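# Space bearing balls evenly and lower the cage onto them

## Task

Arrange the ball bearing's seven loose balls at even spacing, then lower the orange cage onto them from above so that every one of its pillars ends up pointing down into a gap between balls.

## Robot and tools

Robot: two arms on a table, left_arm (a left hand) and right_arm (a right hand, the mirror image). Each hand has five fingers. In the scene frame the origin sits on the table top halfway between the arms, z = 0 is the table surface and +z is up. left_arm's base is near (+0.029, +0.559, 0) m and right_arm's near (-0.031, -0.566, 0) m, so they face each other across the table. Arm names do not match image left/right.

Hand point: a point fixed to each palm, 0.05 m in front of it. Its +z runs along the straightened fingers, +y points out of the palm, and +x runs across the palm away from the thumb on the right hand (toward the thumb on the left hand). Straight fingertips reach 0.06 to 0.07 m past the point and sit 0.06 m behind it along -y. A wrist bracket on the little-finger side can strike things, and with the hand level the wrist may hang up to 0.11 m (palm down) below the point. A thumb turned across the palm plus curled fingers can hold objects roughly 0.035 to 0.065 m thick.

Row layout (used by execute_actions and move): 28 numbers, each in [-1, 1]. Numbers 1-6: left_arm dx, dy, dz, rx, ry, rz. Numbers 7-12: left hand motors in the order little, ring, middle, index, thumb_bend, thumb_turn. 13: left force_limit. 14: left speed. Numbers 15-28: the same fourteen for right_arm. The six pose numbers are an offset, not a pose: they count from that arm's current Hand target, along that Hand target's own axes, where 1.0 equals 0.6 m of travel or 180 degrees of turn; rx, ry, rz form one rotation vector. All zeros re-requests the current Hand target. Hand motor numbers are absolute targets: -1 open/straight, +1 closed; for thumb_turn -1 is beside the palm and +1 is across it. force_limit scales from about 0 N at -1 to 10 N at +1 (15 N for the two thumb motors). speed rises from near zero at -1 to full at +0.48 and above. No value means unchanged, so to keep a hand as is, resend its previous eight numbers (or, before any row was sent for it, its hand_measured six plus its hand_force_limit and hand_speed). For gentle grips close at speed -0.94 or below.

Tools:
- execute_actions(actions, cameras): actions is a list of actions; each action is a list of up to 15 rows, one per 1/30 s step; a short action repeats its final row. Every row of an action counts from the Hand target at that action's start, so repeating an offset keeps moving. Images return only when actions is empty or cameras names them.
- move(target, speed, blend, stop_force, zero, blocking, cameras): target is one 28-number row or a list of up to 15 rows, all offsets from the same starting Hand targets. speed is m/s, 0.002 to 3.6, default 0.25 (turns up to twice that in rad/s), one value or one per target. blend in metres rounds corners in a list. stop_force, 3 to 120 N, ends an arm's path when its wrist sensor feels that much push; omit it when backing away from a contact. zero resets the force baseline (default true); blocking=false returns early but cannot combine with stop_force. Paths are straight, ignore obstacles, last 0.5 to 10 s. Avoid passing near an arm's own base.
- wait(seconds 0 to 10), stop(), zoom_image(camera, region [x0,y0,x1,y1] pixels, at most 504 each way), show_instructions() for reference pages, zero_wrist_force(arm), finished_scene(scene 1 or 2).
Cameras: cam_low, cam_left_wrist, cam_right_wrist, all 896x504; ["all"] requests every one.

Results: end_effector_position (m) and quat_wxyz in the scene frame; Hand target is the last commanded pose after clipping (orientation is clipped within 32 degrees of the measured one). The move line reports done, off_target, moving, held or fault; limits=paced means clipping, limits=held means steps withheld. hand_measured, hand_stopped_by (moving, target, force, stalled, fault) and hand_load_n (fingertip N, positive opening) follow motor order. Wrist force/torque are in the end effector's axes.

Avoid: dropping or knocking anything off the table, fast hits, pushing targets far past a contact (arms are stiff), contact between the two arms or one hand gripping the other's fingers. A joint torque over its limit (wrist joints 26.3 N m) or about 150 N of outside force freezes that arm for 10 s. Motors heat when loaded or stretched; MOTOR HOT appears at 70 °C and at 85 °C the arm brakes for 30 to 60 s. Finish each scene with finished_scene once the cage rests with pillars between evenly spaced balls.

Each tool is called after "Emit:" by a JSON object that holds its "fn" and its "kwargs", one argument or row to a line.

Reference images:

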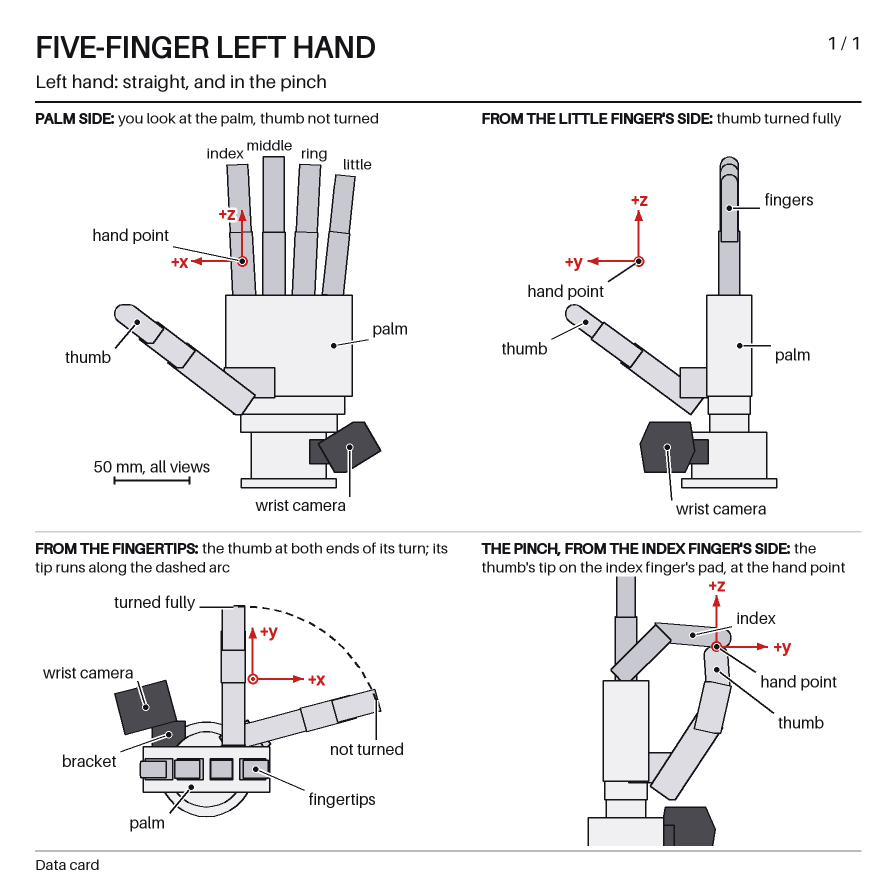

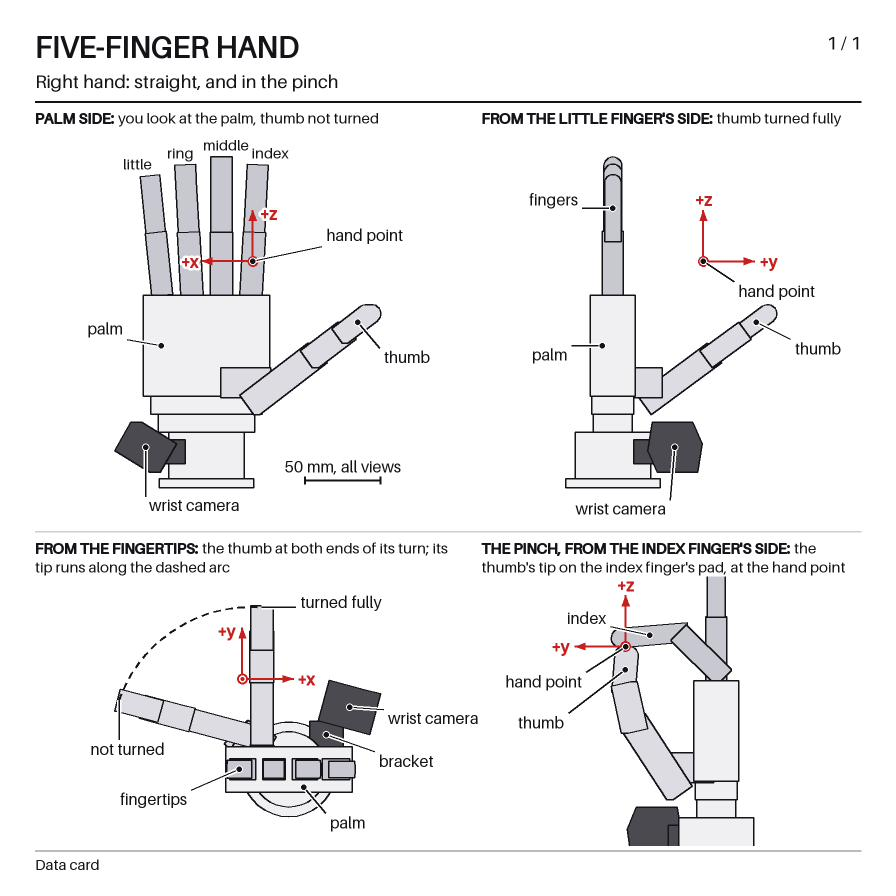

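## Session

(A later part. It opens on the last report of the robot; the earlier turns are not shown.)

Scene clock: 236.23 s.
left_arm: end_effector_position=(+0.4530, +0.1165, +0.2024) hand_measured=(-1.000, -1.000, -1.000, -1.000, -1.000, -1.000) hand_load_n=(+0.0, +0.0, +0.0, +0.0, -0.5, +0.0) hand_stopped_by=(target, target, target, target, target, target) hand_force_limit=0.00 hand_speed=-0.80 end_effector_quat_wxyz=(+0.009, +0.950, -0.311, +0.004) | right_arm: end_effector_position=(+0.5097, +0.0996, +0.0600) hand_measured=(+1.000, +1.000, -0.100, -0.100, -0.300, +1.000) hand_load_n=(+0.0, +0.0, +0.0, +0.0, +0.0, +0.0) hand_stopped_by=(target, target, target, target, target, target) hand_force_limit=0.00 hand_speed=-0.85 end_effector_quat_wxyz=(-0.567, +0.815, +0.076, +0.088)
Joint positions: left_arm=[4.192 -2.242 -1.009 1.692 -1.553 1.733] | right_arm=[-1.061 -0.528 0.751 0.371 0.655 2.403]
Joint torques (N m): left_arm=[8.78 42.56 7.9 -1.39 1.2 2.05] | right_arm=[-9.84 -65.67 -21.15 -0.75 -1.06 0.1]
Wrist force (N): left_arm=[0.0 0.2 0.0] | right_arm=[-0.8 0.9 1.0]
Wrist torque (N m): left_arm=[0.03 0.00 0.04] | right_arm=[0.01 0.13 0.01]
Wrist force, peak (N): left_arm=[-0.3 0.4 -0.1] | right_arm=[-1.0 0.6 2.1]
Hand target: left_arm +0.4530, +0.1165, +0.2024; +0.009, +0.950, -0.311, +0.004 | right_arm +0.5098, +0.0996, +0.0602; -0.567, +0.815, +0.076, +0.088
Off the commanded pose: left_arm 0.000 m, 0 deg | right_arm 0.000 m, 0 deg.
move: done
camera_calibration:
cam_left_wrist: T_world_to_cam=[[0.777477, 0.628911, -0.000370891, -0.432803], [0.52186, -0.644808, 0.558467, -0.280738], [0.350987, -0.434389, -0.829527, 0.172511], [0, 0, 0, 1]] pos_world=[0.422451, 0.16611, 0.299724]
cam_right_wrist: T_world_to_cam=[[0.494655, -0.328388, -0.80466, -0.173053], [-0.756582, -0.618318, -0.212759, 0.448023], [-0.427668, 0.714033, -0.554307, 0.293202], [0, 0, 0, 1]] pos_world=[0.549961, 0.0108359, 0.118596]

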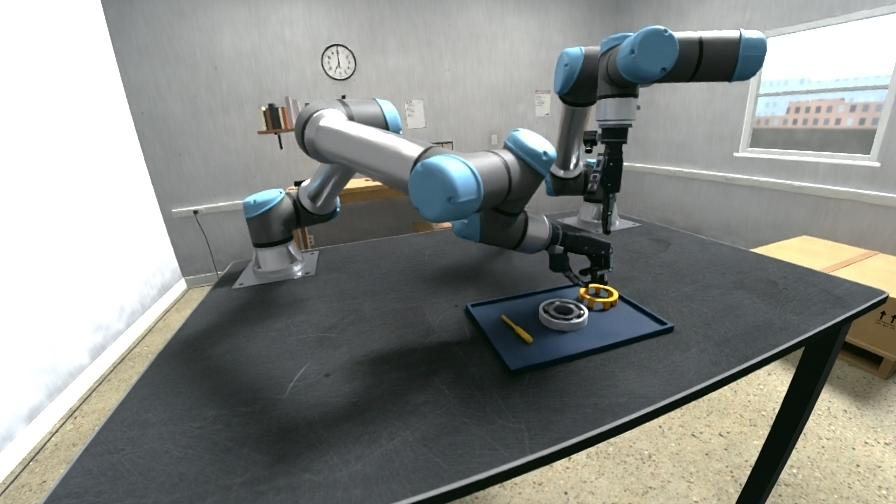

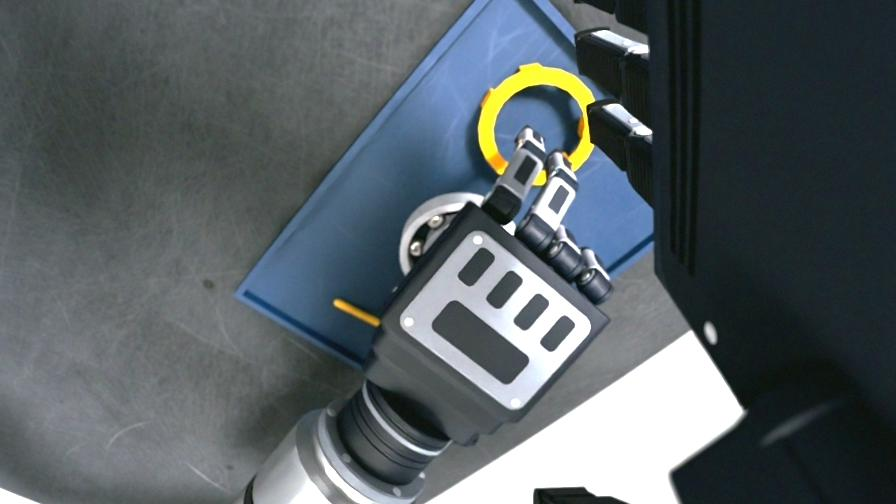

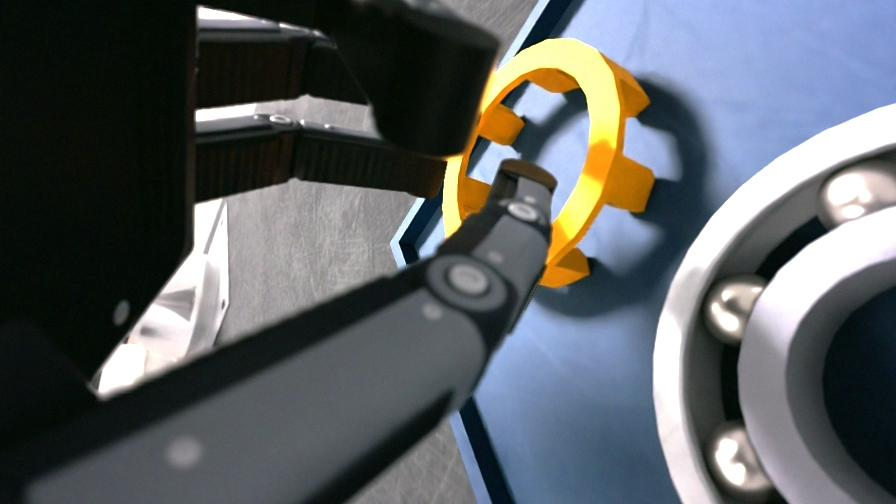

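Emit:
{"fn": "move", "kwargs": {
  "target": [0,0,0,0,0,0,-1,-1,-1,-1,-1,-1,0,-0.8,-0.00688,0.02733,0.01024,0,0,0,1,1,-0.1,-0.1,-0.3,1,0.0,-0.85],
  "speed": 0.03,
  "stop_force": 3,
  "cameras": ["cam_right_wrist","cam_low"]
}}

Emit:
{"fn": "zoom_image", "kwargs": {
  "camera": "cam_right_wrist",
  "region": [400, 0, 720, 320]
}}

Emit:
{"fn": "zoom_image", "kwargs": {
  "camera": "cam_low",
  "region": [530, 250, 640, 340]
}}

Scene clock: 238.43 s.
left_arm: end_effector_position=(+0.4530, +0.1165, +0.2024) hand_measured=(-1.000, -1.000, -1.000, -1.000, -1.000, -1.000) hand_load_n=(+0.0, +0.0, +0.0, +0.0, +0.0, +0.0) hand_stopped_by=(target, target, target, target, target, target) hand_force_limit=0.00 hand_speed=-0.80 end_effector_quat_wxyz=(+0.009, +0.950, -0.311, +0.004) | right_arm: end_effector_position=(+0.5098, +0.0996, +0.0422) hand_measured=(+1.000, +1.000, -0.100, -0.100, -0.300, +1.000) hand_load_n=(+0.0, +0.0, +0.0, +0.0, +0.0, +0.0) hand_stopped_by=(target, target, target, target, target, target) hand_force_limit=0.00 hand_speed=-0.85 end_effector_quat_wxyz=(-0.567, +0.815, +0.076, +0.088)
Joint positions: left_arm=[4.192 -2.242 -1.009 1.692 -1.553 1.733] | right_arm=[-1.061 -0.513 0.769 0.338 0.655 2.403]
Joint torques (N m): left_arm=[8.58 42.52 8.31 -1.46 1.09 2.04] | right_arm=[-7.28 -68.3 -25.11 1.63 0.76 0.86]
Wrist force (N): left_arm=[0.1 0.1 -0.2] | right_arm=[-0.8 0.8 1.1]
Wrist torque (N m): left_arm=[0.02 -0.02 0.05] | right_arm=[-0.03 0.13 0.00]
Wrist force, peak (N): left_arm=[-0.2 0.5 -0.3] | right_arm=[-0.8 1.2 1.2]
Hand target: left_arm +0.4530, +0.1165, +0.2024; +0.009, +0.950, -0.311, +0.004 | right_arm +0.5098, +0.0996, +0.0422; -0.567, +0.815, +0.076, +0.088
Off the commanded pose: left_arm 0.000 m, 0 deg | right_arm 0.000 m, 0 deg.
move: done
camera_calibration:
cam_right_wrist: T_world_to_cam=[[0.494725, -0.328419, -0.804604, -0.18747], [-0.75671, -0.618082, -0.21299, 0.444403], [-0.427362, 0.714223, -0.554299, 0.283205], [0, 0, 0, 1]] pos_world=[0.550061, 0.0108372, 0.100795]
Images, in order (width x height): cam_low 896x504, cam_right_wrist 896x504.

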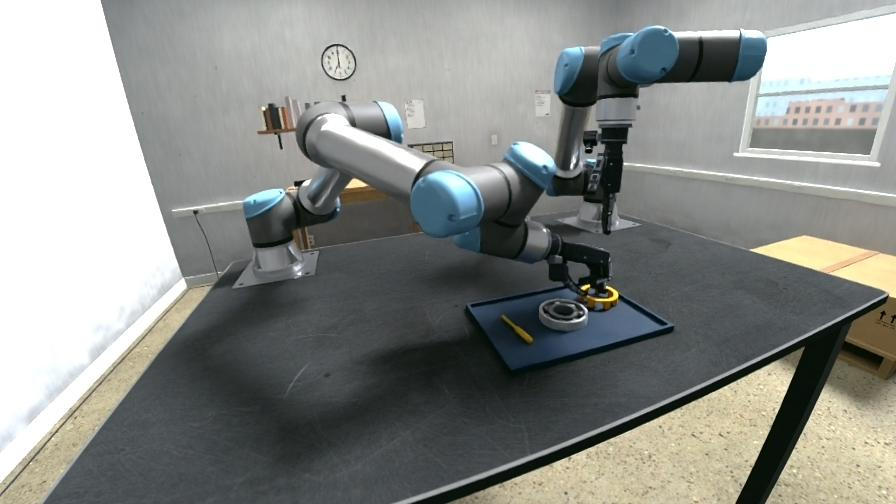

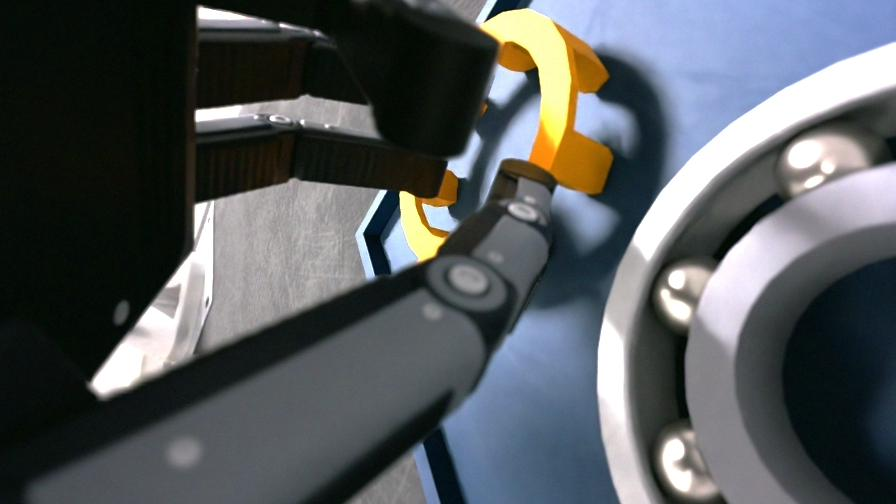

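Scaled by 1.575.

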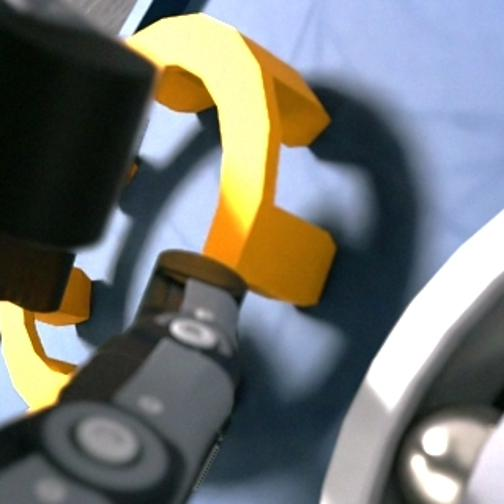

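Scaled by 4.582.

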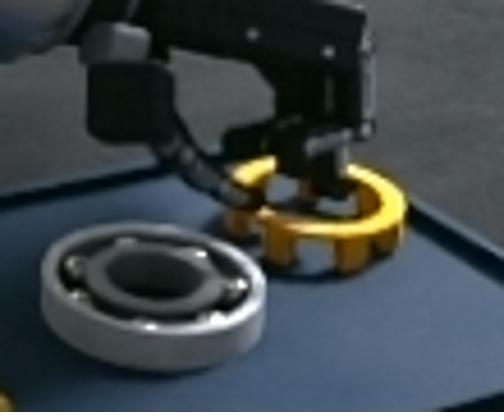

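Emit:
{"fn": "move", "kwargs": {
  "target": [
    [0,0,0,0,0,0,-1,-1,-1,-1,-1,-1,0,-0.8,-0.00011,0.0015,-0.00407,0,0,0,1,1,-0.1,-0.1,-0.3,1,0.0,-0.85],
    [0,0,0,0,0,0,-1,-1,-1,-1,-1,-1,0,-0.8,-0.00687,0.02838,0.00601,0,0,0,1,1,-0.1,-0.1,-0.3,1,0.0,-0.85]
  ],
  "speed": [0.02,0.01],
  "stop_force": 3,
  "cameras": ["cam_right_wrist","cam_low","cam_left_wrist"]
}}

Emit:
{"fn": "zoom_image", "kwargs": {
  "camera": "cam_right_wrist",
  "region": [400, 0, 720, 320]
}}

Emit:
{"fn": "zoom_image", "kwargs": {
  "camera": "cam_low",
  "region": [530, 250, 640, 340]
}}

Emit:
{"fn": "zoom_image", "kwargs": {
  "camera": "cam_left_wrist",
  "region": [400, 50, 650, 300]
}}

Scene clock: 241.70 s.
left_arm: end_effector_position=(+0.4530, +0.1165, +0.2024) hand_measured=(-1.000, -1.000, -1.000, -1.000, -1.000, -1.000) hand_load_n=(+0.0, +0.0, +0.0, +0.0, +0.0, +0.0) hand_stopped_by=(target, target, target, target, target, target) hand_force_limit=0.00 hand_speed=-0.80 end_effector_quat_wxyz=(+0.009, +0.950, -0.311, +0.004) | right_arm: end_effector_position=(+0.5098, +0.0970, +0.0244) hand_measured=(+1.000, +1.000, -0.100, -0.100, -0.300, +1.000) hand_load_n=(+0.0, +0.0, +0.0, +0.0, -1.0, -0.5) hand_stopped_by=(target, target, target, target, target, target) hand_force_limit=0.00 hand_speed=-0.85 end_effector_quat_wxyz=(-0.567, +0.815, +0.076, +0.088)
Joint positions: left_arm=[4.192 -2.242 -1.009 1.692 -1.553 1.733] | right_arm=[-1.064 -0.502 0.794 0.304 0.652 2.4]
Joint torques (N m): left_arm=[8.39 43.91 8.35 -1.56 1.2 1.92] | right_arm=[11.16 -60.54 -20.16 1.85 0.84 1.41]
Wrist force (N): left_arm=[-0.1 0.0 -0.1] | right_arm=[-0.8 -1.0 1.0]
Wrist torque (N m): left_arm=[0.00 0.00 0.04] | right_arm=[-0.14 0.13 -0.05]
Wrist force, peak (N): left_arm=[-0.2 0.1 -0.6] | right_arm=[-0.8 1.0 1.2]
Hand target: left_arm +0.4530, +0.1165, +0.2024; +0.009, +0.950, -0.311, +0.004 | right_arm +0.5098, +0.0970, +0.0245; -0.567, +0.815, +0.076, +0.088
Off the commanded pose: left_arm 0.000 m, 0 deg | right_arm 0.000 m, 0 deg.
move: done
camera_calibration:
cam_left_wrist: T_world_to_cam=[[0.777477, 0.628911, -0.000370891, -0.432803], [0.52186, -0.644808, 0.558467, -0.280738], [0.350987, -0.434389, -0.829527, 0.172511], [0, 0, 0, 1]] pos_world=[0.422451, 0.16611, 0.299724]
cam_right_wrist: T_world_to_cam=[[0.494561, -0.32845, -0.804692, -0.202547], [-0.756739, -0.618114, -0.212795, 0.439005], [-0.427499, 0.714182, -0.554246, 0.275268], [0, 0, 0, 1]] pos_world=[0.550061, 0.00823703, 0.0829959]

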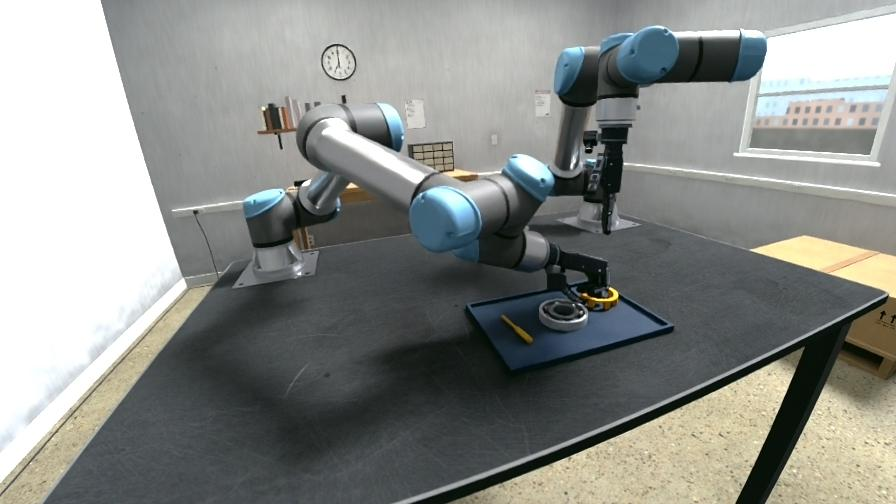

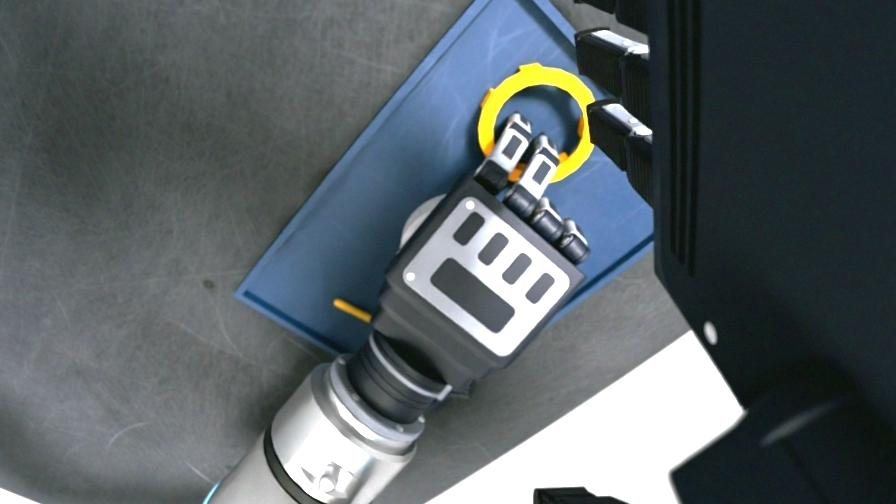

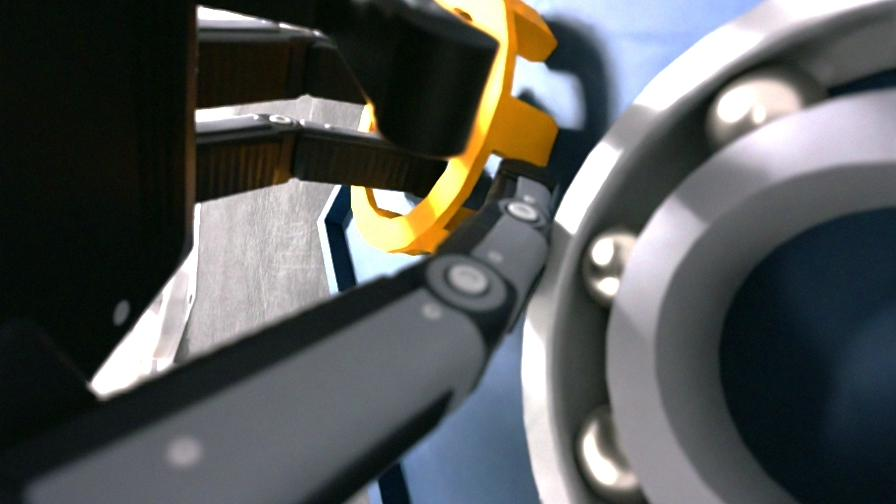

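Scaled by 1.575.

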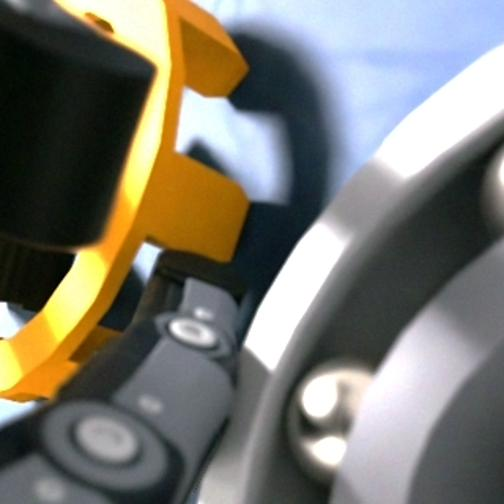

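Scaled by 4.582.

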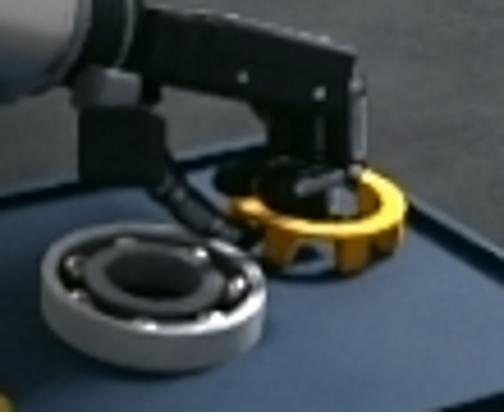

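Scaled by 2.016.

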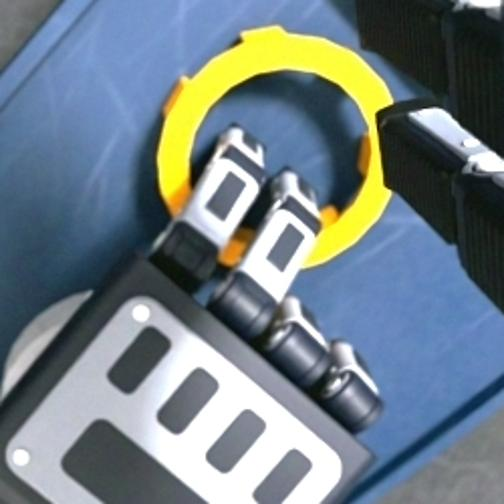

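Emit:
{"fn": "zoom_image", "kwargs": {
  "camera": "cam_right_wrist",
  "region": [460, 0, 600, 140]
}}

Scaled by 3.600.

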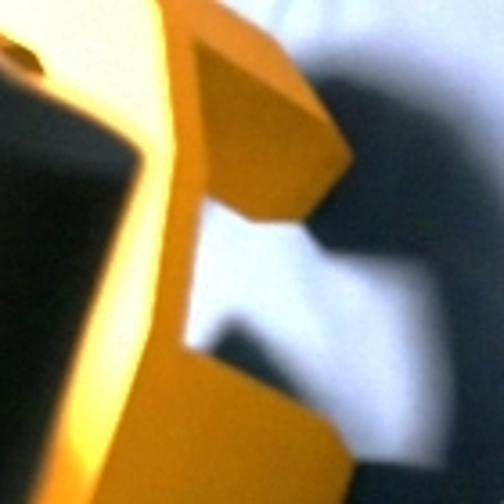

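Emit:
{"fn": "move", "kwargs": {
  "target": [
    [0,0,0,0,0,0,-1,-1,-1,-1,-1,-1,0,-0.8,0.01358,-0.05389,-0.02012,0,0,0,1,1,-0.1,-0.1,-0.3,1,0.0,-0.85],
    [0,0,0,0,0,0,-1,-1,-1,-1,-1,-1,0,-0.8,0.0055,-0.06087,-0.00687,-0.0352,0.13965,0.05213,1,1,-0.1,-0.1,-0.3,1,0.0,-0.85]
  ],
  "speed": [0.04,0.15],
  "cameras": ["cam_right_wrist","cam_low","cam_left_wrist"]
}}

Emit:
{"fn": "zoom_image", "kwargs": {
  "camera": "cam_left_wrist",
  "region": [400, 50, 650, 300]
}}

Emit:
{"fn": "zoom_image", "kwargs": {
  "camera": "cam_low",
  "region": [530, 250, 640, 340]
}}

Scene clock: 247.63 s.
left_arm: end_effector_position=(+0.4530, +0.1165, +0.2024) hand_measured=(-1.000, -1.000, -1.000, -1.000, -1.000, -1.000) hand_load_n=(+0.0, +0.0, +0.0, +0.0, +0.0, +0.0) hand_stopped_by=(target, target, target, target, target, target) hand_force_limit=0.00 hand_speed=-0.80 end_effector_quat_wxyz=(+0.009, +0.950, -0.311, +0.004) | right_arm: end_effector_position=(+0.5045, +0.1059, +0.0600) hand_measured=(+1.000, +1.000, -0.100, -0.100, -0.300, +1.000) hand_load_n=(+0.0, +0.0, +0.0, +0.0, +0.0, +0.0) hand_stopped_by=(target, target, target, target, target, target) hand_force_limit=0.00 hand_speed=-0.85 end_effector_quat_wxyz=(+0.530, -0.810, +0.120, -0.221)
Joint positions: left_arm=[4.192 -2.242 -1.009 1.692 -1.553 1.733] | right_arm=[-0.94 -0.745 1.14 -0.02 1.195 2.751]
Joint torques (N m): left_arm=[8.72 45.35 8.04 -1.7 1.13 2.06] | right_arm=[-13.86 -37.34 -24.62 0.06 1.09 0.02]
Wrist force (N): left_arm=[-0.3 0.2 0.0] | right_arm=[-0.4 0.8 1.6]
Wrist torque (N m): left_arm=[0.03 0.05 0.02] | right_arm=[-0.07 0.06 0.05]
Wrist force, peak (N): left_arm=[0.1 0.6 0.0] | right_arm=[-0.9 1.4 1.2]
Hand target: left_arm +0.4530, +0.1165, +0.2024; +0.009, +0.950, -0.311, +0.004 | right_arm +0.5046, +0.1058, +0.0599; -0.530, +0.810, -0.120, +0.221
Off the commanded pose: left_arm 0.000 m, 0 deg | right_arm 0.000 m, 0 deg.
move: done
camera_calibration:
cam_left_wrist: T_world_to_cam=[[0.777477, 0.628911, -0.000370891, -0.432803], [0.52186, -0.644808, 0.558467, -0.280738], [0.350987, -0.434389, -0.829527, 0.172511], [0, 0, 0, 1]] pos_world=[0.422451, 0.16611, 0.299724]
cam_right_wrist: T_world_to_cam=[[0.286944, -0.519888, -0.804599, -0.0433775], [-0.95672, -0.198027, -0.213241, 0.504519], [-0.0484703, 0.830964, -0.55421, 0.0828408], [0, 0, 0, 1]] pos_world=[0.499146, 0.00851915, 0.118594]

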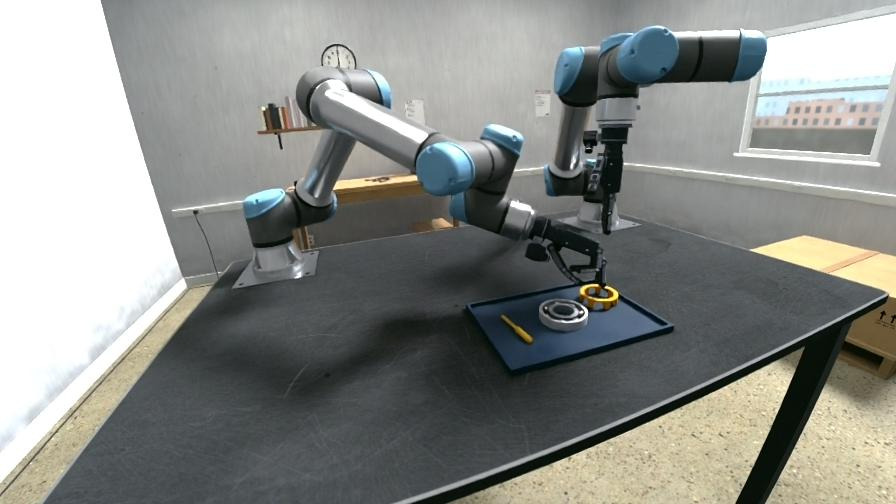

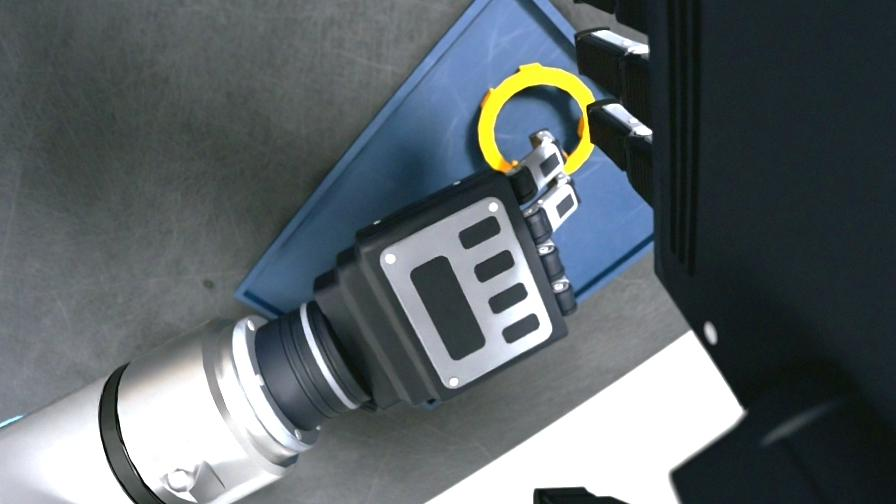

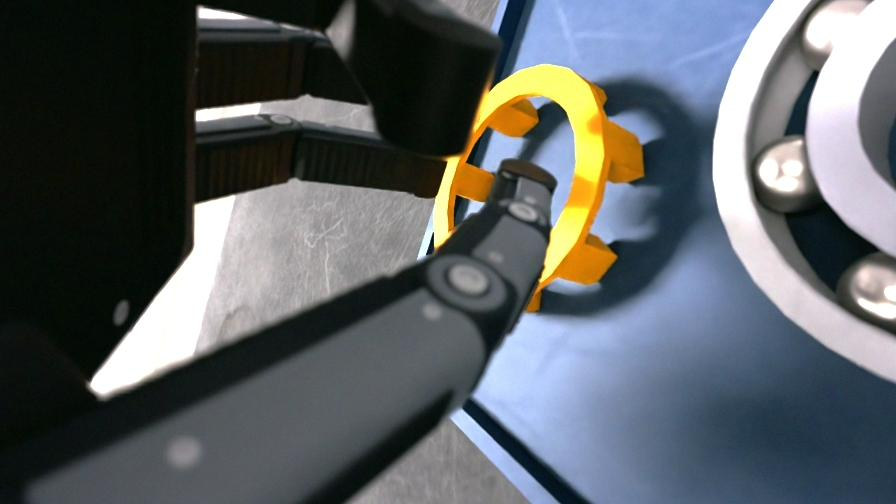

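Scaled by 2.016.

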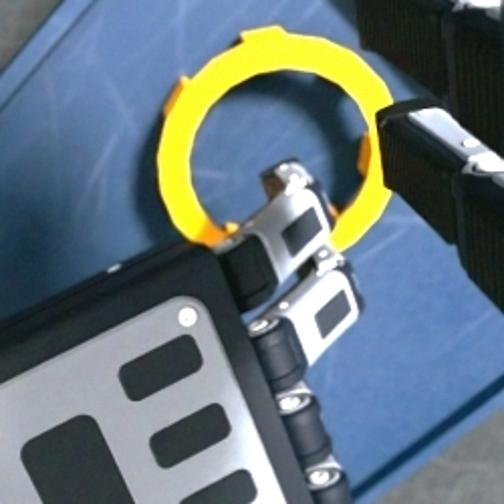

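Scaled by 4.582.

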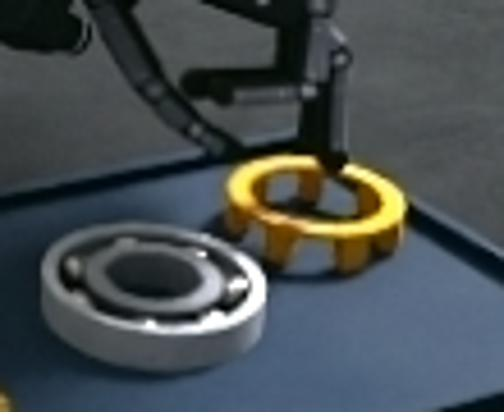

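Emit:
{"fn": "zoom_image", "kwargs": {
  "camera": "cam_left_wrist",
  "region": [490, 100, 600, 210]
}}

Scaled by 4.582.

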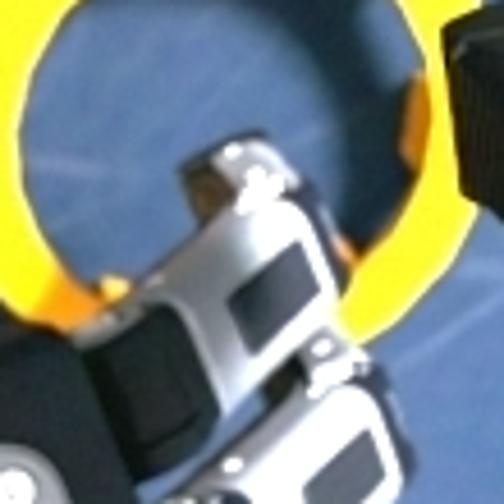

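Emit:
{"fn": "move", "kwargs": {
  "target": [
    [0,0,0,0,0,0,-1,-1,-1,-1,-1,-1,0,-0.8,0.00492,0.00178,-0.00144,0,0,0,1,1,-1,-0.1,-0.3,1,0.0,-0.5],
    [0,0,0,0,0,0,-1,-1,-1,-1,-1,-1,0,-0.8,-0.00423,0.03806,0.0121,0,0,0,1,1,-1,-0.1,-0.3,1,0.0,-0.5]
  ],
  "speed": [0.02,0.03],
  "cameras": ["cam_right_wrist","cam_low","cam_left_wrist"]
}}

Emit:
{"fn": "zoom_image", "kwargs": {
  "camera": "cam_left_wrist",
  "region": [460, 70, 600, 210]
}}

Emit:
{"fn": "zoom_image", "kwargs": {
  "camera": "cam_right_wrist",
  "region": [400, 0, 720, 320]
}}

Emit:
{"fn": "zoom_image", "kwargs": {
  "camera": "cam_low",
  "region": [530, 250, 640, 340]
}}

Scene clock: 250.17 s.
left_arm: end_effector_position=(+0.4530, +0.1165, +0.2024) hand_measured=(-1.000, -1.000, -1.000, -1.000, -1.000, -1.000) hand_load_n=(+0.0, +0.0, +0.0, +0.0, +0.0, +0.0) hand_stopped_by=(target, target, target, target, target, target) hand_force_limit=0.00 hand_speed=-0.80 end_effector_quat_wxyz=(+0.009, +0.950, -0.311, +0.004) | right_arm: end_effector_position=(+0.5068, +0.1033, +0.0357) hand_measured=(+1.000, +1.000, -1.000, -0.100, -0.300, +1.000) hand_load_n=(+0.0, +0.0, -0.5, +0.0, +0.0, +0.0) hand_stopped_by=(target, target, target, target, target, target) hand_force_limit=0.00 hand_speed=-0.50 end_effector_quat_wxyz=(+0.530, -0.810, +0.121, -0.221)
Joint positions: left_arm=[4.192 -2.242 -1.009 1.692 -1.553 1.733] | right_arm=[-0.945 -0.721 1.161 -0.064 1.19 2.749]
Joint torques (N m): left_arm=[8.51 45.43 8.08 -1.77 1.08 1.93] | right_arm=[8.21 -59.36 -22.27 0.57 1.3 0.98]
Wrist force (N): left_arm=[0.0 0.1 -0.2] | right_arm=[-0.4 0.8 1.3]
Wrist torque (N m): left_arm=[0.02 -0.01 0.05] | right_arm=[-0.04 0.06 0.06]
Wrist force, peak (N): left_arm=[0.1 0.5 -0.1] | right_arm=[-0.4 1.0 1.4]
Hand target: left_arm +0.4530, +0.1165, +0.2024; +0.009, +0.950, -0.311, +0.004 | right_arm +0.5068, +0.1034, +0.0360; -0.530, +0.810, -0.120, +0.221
Off the commanded pose: left_arm 0.000 m, 0 deg | right_arm 0.000 m, 0 deg.
move: done
camera_calibration:
cam_left_wrist: T_world_to_cam=[[0.777477, 0.628911, -0.000370891, -0.432803], [0.52186, -0.644808, 0.558467, -0.280738], [0.350987, -0.434389, -0.829527, 0.172511], [0, 0, 0, 1]] pos_world=[0.422451, 0.16611, 0.299724]
cam_right_wrist: T_world_to_cam=[[0.286522, -0.520181, -0.80456, -0.0645685], [-0.956852, -0.197767, -0.212892, 0.501001], [-0.0483731, 0.830843, -0.554401, 0.0715824], [0, 0, 0, 1]] pos_world=[0.501347, 0.00602043, 0.0943951]

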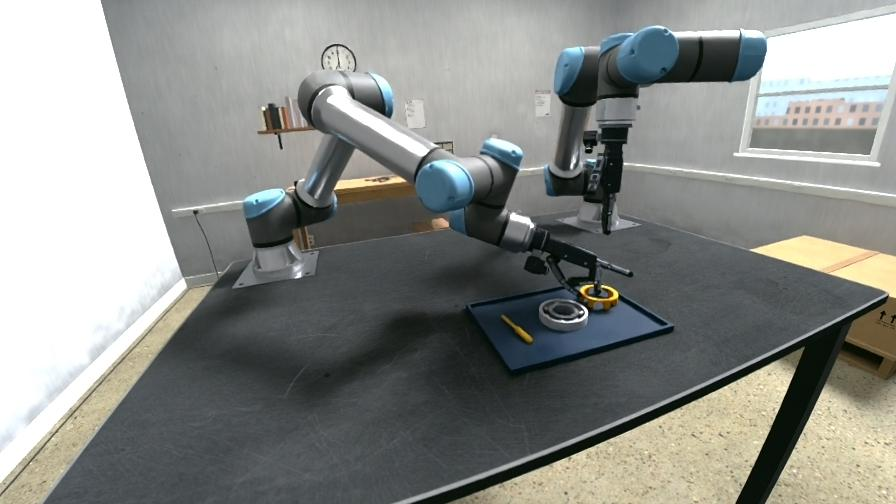

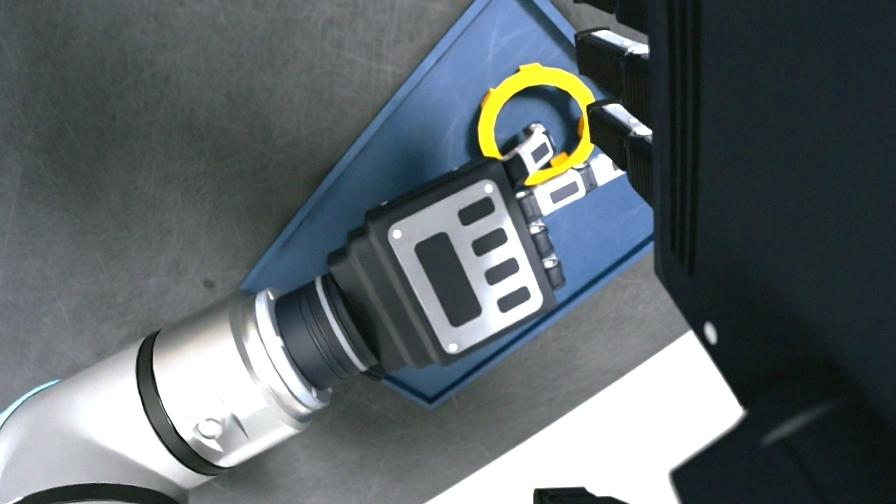

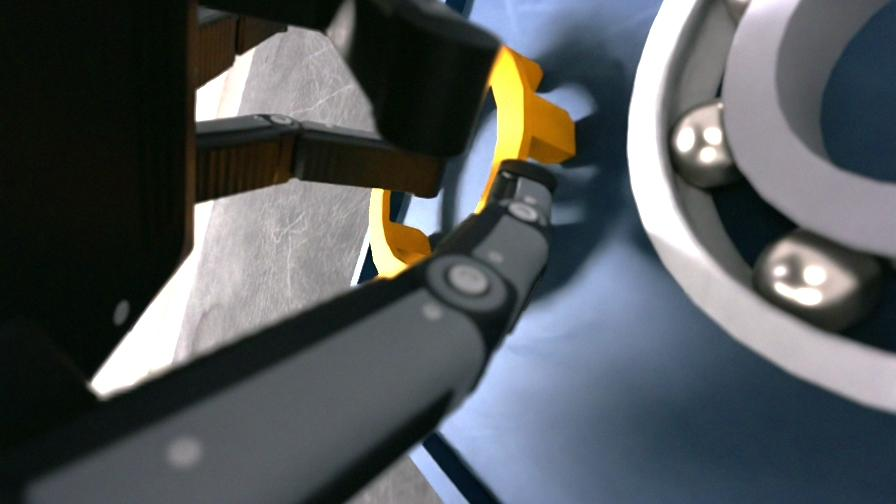

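Scaled by 3.600.

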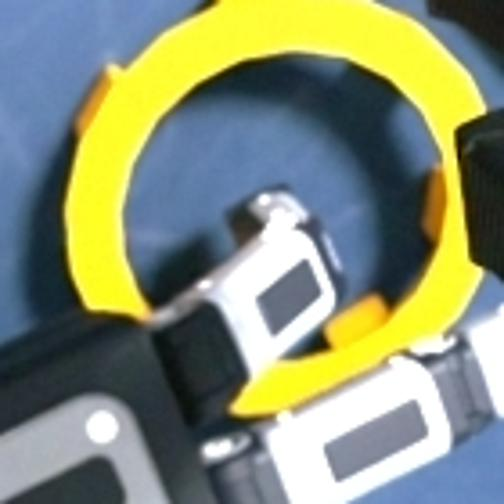

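Scaled by 1.575.

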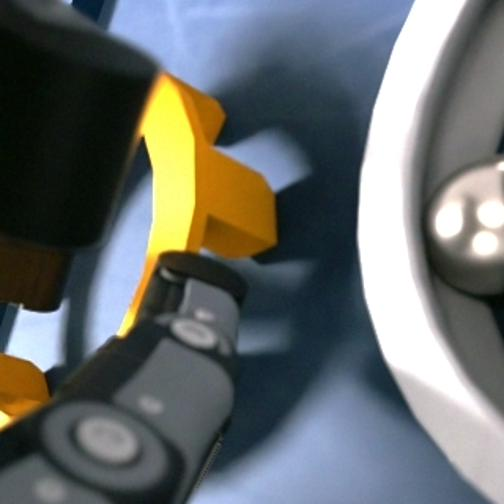

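Scaled by 4.582.

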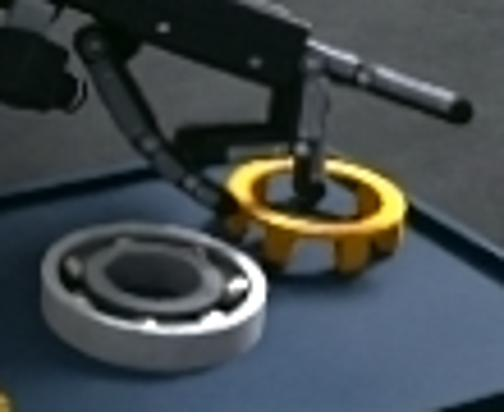

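Emit:
{"fn": "zoom_image", "kwargs": {
  "camera": "cam_low",
  "region": [565, 275, 625, 320]
}}

Emit:
{"fn": "zoom_image", "kwargs": {
  "camera": "cam_right_wrist",
  "region": [480, 80, 660, 260]
}}

Scaled by 8.400.

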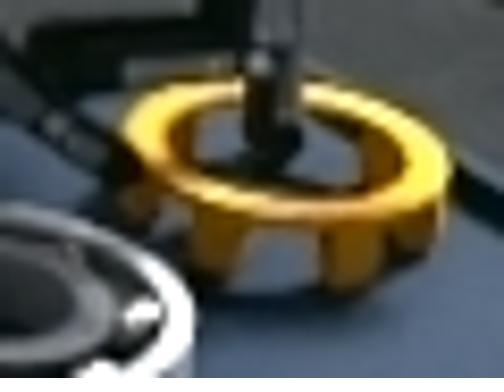

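Scaled by 2.800.

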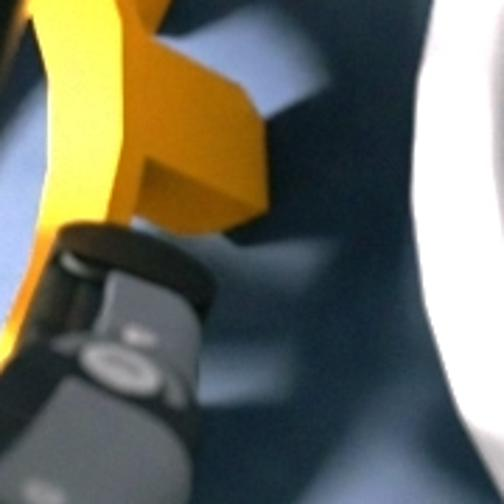

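Emit:
{"fn": "zoom_image", "kwargs": {
  "camera": "cam_left_wrist",
  "region": [500, 100, 570, 200]
}}

Scaled by 5.040.

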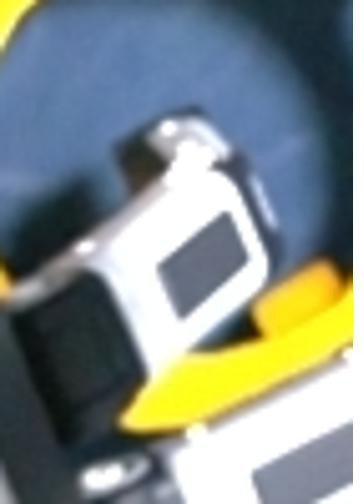

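Emit:
{"fn": "execute_actions", "kwargs": {
  "actions": []
}}

Emit:
{"fn": "zoom_image", "kwargs": {
  "camera": "cam_left_wrist",
  "region": [440, 50, 620, 200]
}}

Emit:
{"fn": "zoom_image", "kwargs": {
  "camera": "cam_right_wrist",
  "region": [300, 150, 700, 450]
}}

Scene clock: 254.77 s.
left_arm: end_effector_position=(+0.4530, +0.1165, +0.2024) hand_measured=(-1.000, -1.000, -1.000, -1.000, -1.000, -1.000) hand_load_n=(+0.0, +0.0, +0.0, +0.0, -0.5, +0.0) hand_stopped_by=(target, target, target, target, target, target) hand_force_limit=0.00 hand_speed=-0.80 end_effector_quat_wxyz=(+0.009, +0.950, -0.311, +0.004) | right_arm: end_effector_position=(+0.5068, +0.1034, +0.0360) hand_measured=(+1.000, +1.000, -1.000, -0.100, -0.300, +1.000) hand_load_n=(+0.0, +0.0, +0.0, +0.0, +0.0, +0.0) hand_stopped_by=(target, target, target, target, target, target) hand_force_limit=0.00 hand_speed=-0.50 end_effector_quat_wxyz=(+0.530, -0.810, +0.120, -0.221)
Joint positions: left_arm=[4.192 -2.242 -1.009 1.692 -1.553 1.733] | right_arm=[-0.945 -0.721 1.161 -0.064 1.19 2.749]
Joint velocities: within noise
Joint torques (N m): left_arm=[8.34 46.24 8.98 -1.82 1.09 1.9] | right_arm=[9.64 -62.47 -25.43 0.68 1.22 1.27]
Motor temperatures (°C): left_arm=[26 29 26 36 32 34] | right_arm=[26 29 26 32 35 35]
Wrist force (N): left_arm=[0.0 0.1 0.1] | right_arm=[-0.4 0.6 1.2]
Wrist torque (N m): left_arm=[0.01 0.01 0.04] | right_arm=[-0.07 0.07 0.05]
Wrist force, peak (N): left_arm=[-0.2 0.4 -0.2] | right_arm=[-0.7 0.6 1.4]
Hand target: left_arm +0.4530, +0.1165, +0.2024; +0.009, +0.950, -0.311, +0.004 | right_arm +0.5068, +0.1034, +0.0360; -0.530, +0.810, -0.120, +0.221
Off the commanded pose: left_arm 0.000 m, 0 deg | right_arm 0.000 m, 0 deg.
camera_calibration:
cam_left_wrist: T_world_to_cam=[[0.777477, 0.628911, -0.000370891, -0.432803], [0.52186, -0.644808, 0.558467, -0.280738], [0.350987, -0.434389, -0.829527, 0.172511], [0, 0, 0, 1]] pos_world=[0.422451, 0.16611, 0.299724]
cam_right_wrist: T_world_to_cam=[[0.286697, -0.520057, -0.804578, -0.0643914], [-0.956804, -0.19775, -0.213121, 0.501178], [-0.0482701, 0.830925, -0.554287, 0.0716072], [0, 0, 0, 1]] pos_world=[0.501447, 0.00612042, 0.0946945]

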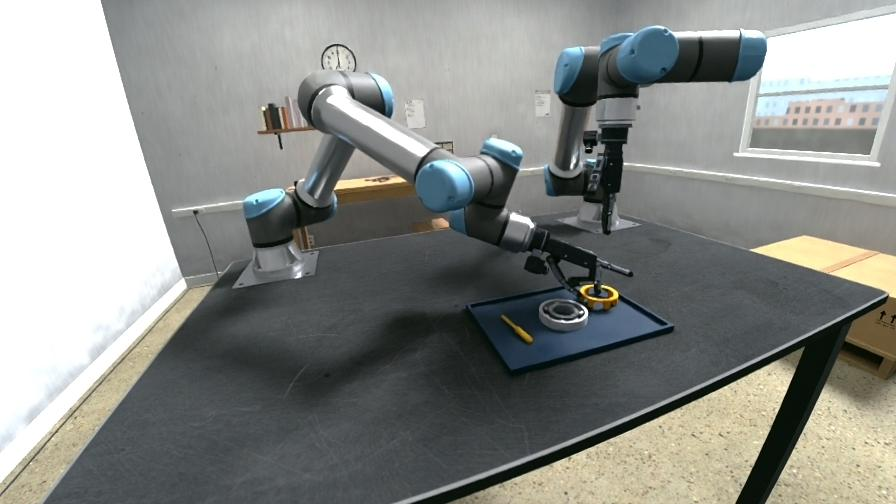

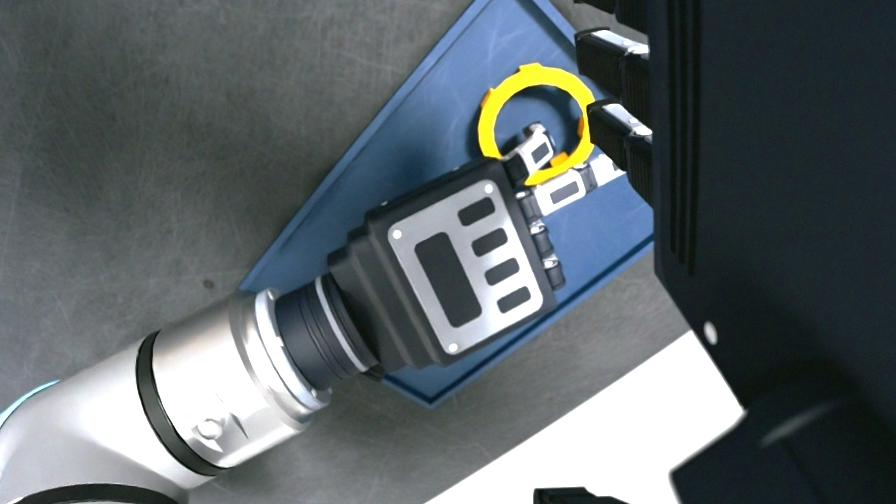

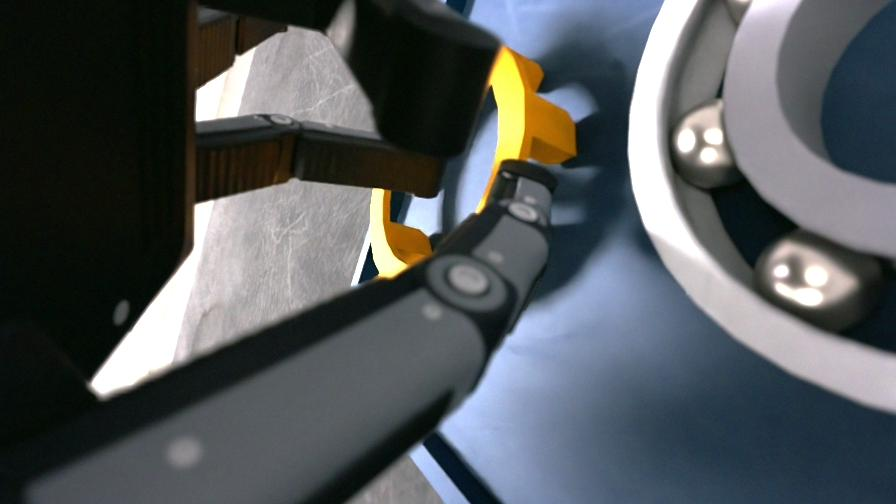

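Scaled by 2.800.

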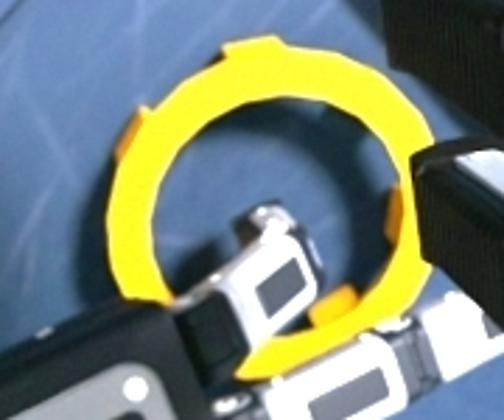

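Scaled by 1.260.

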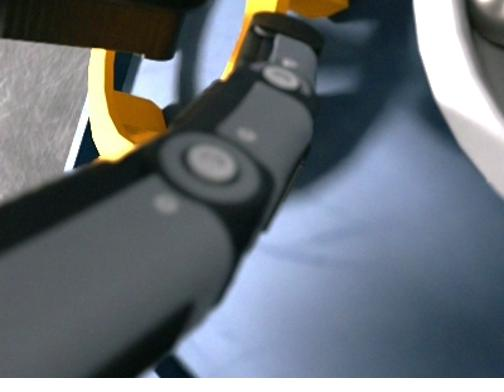

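Emit:
{"fn": "zoom_image", "kwargs": {
  "camera": "cam_left_wrist",
  "region": [500, 100, 580, 180]
}}

Emit:
{"fn": "zoom_image", "kwargs": {
  "camera": "cam_low",
  "region": [530, 250, 650, 340]
}}

Emit:
{"fn": "zoom_image", "kwargs": {
  "camera": "cam_right_wrist",
  "region": [360, 30, 600, 280]
}}

Scaled by 6.300.

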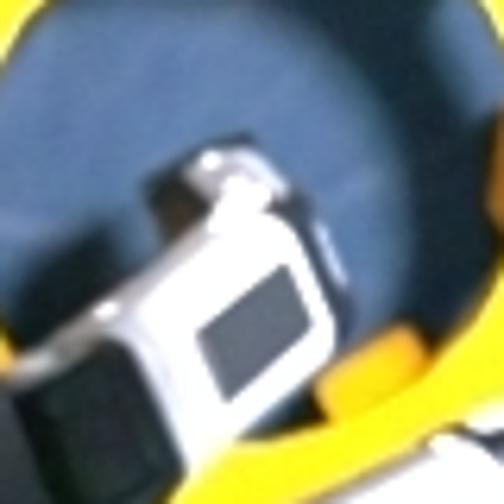

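Scaled by 4.200.

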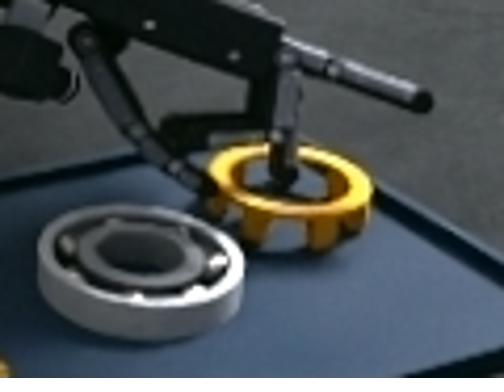

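Scaled by 2.016.

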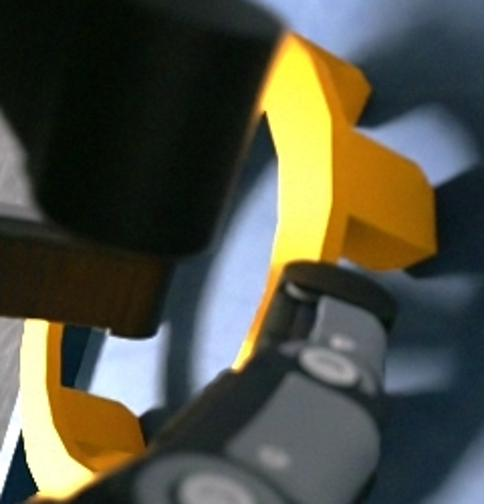

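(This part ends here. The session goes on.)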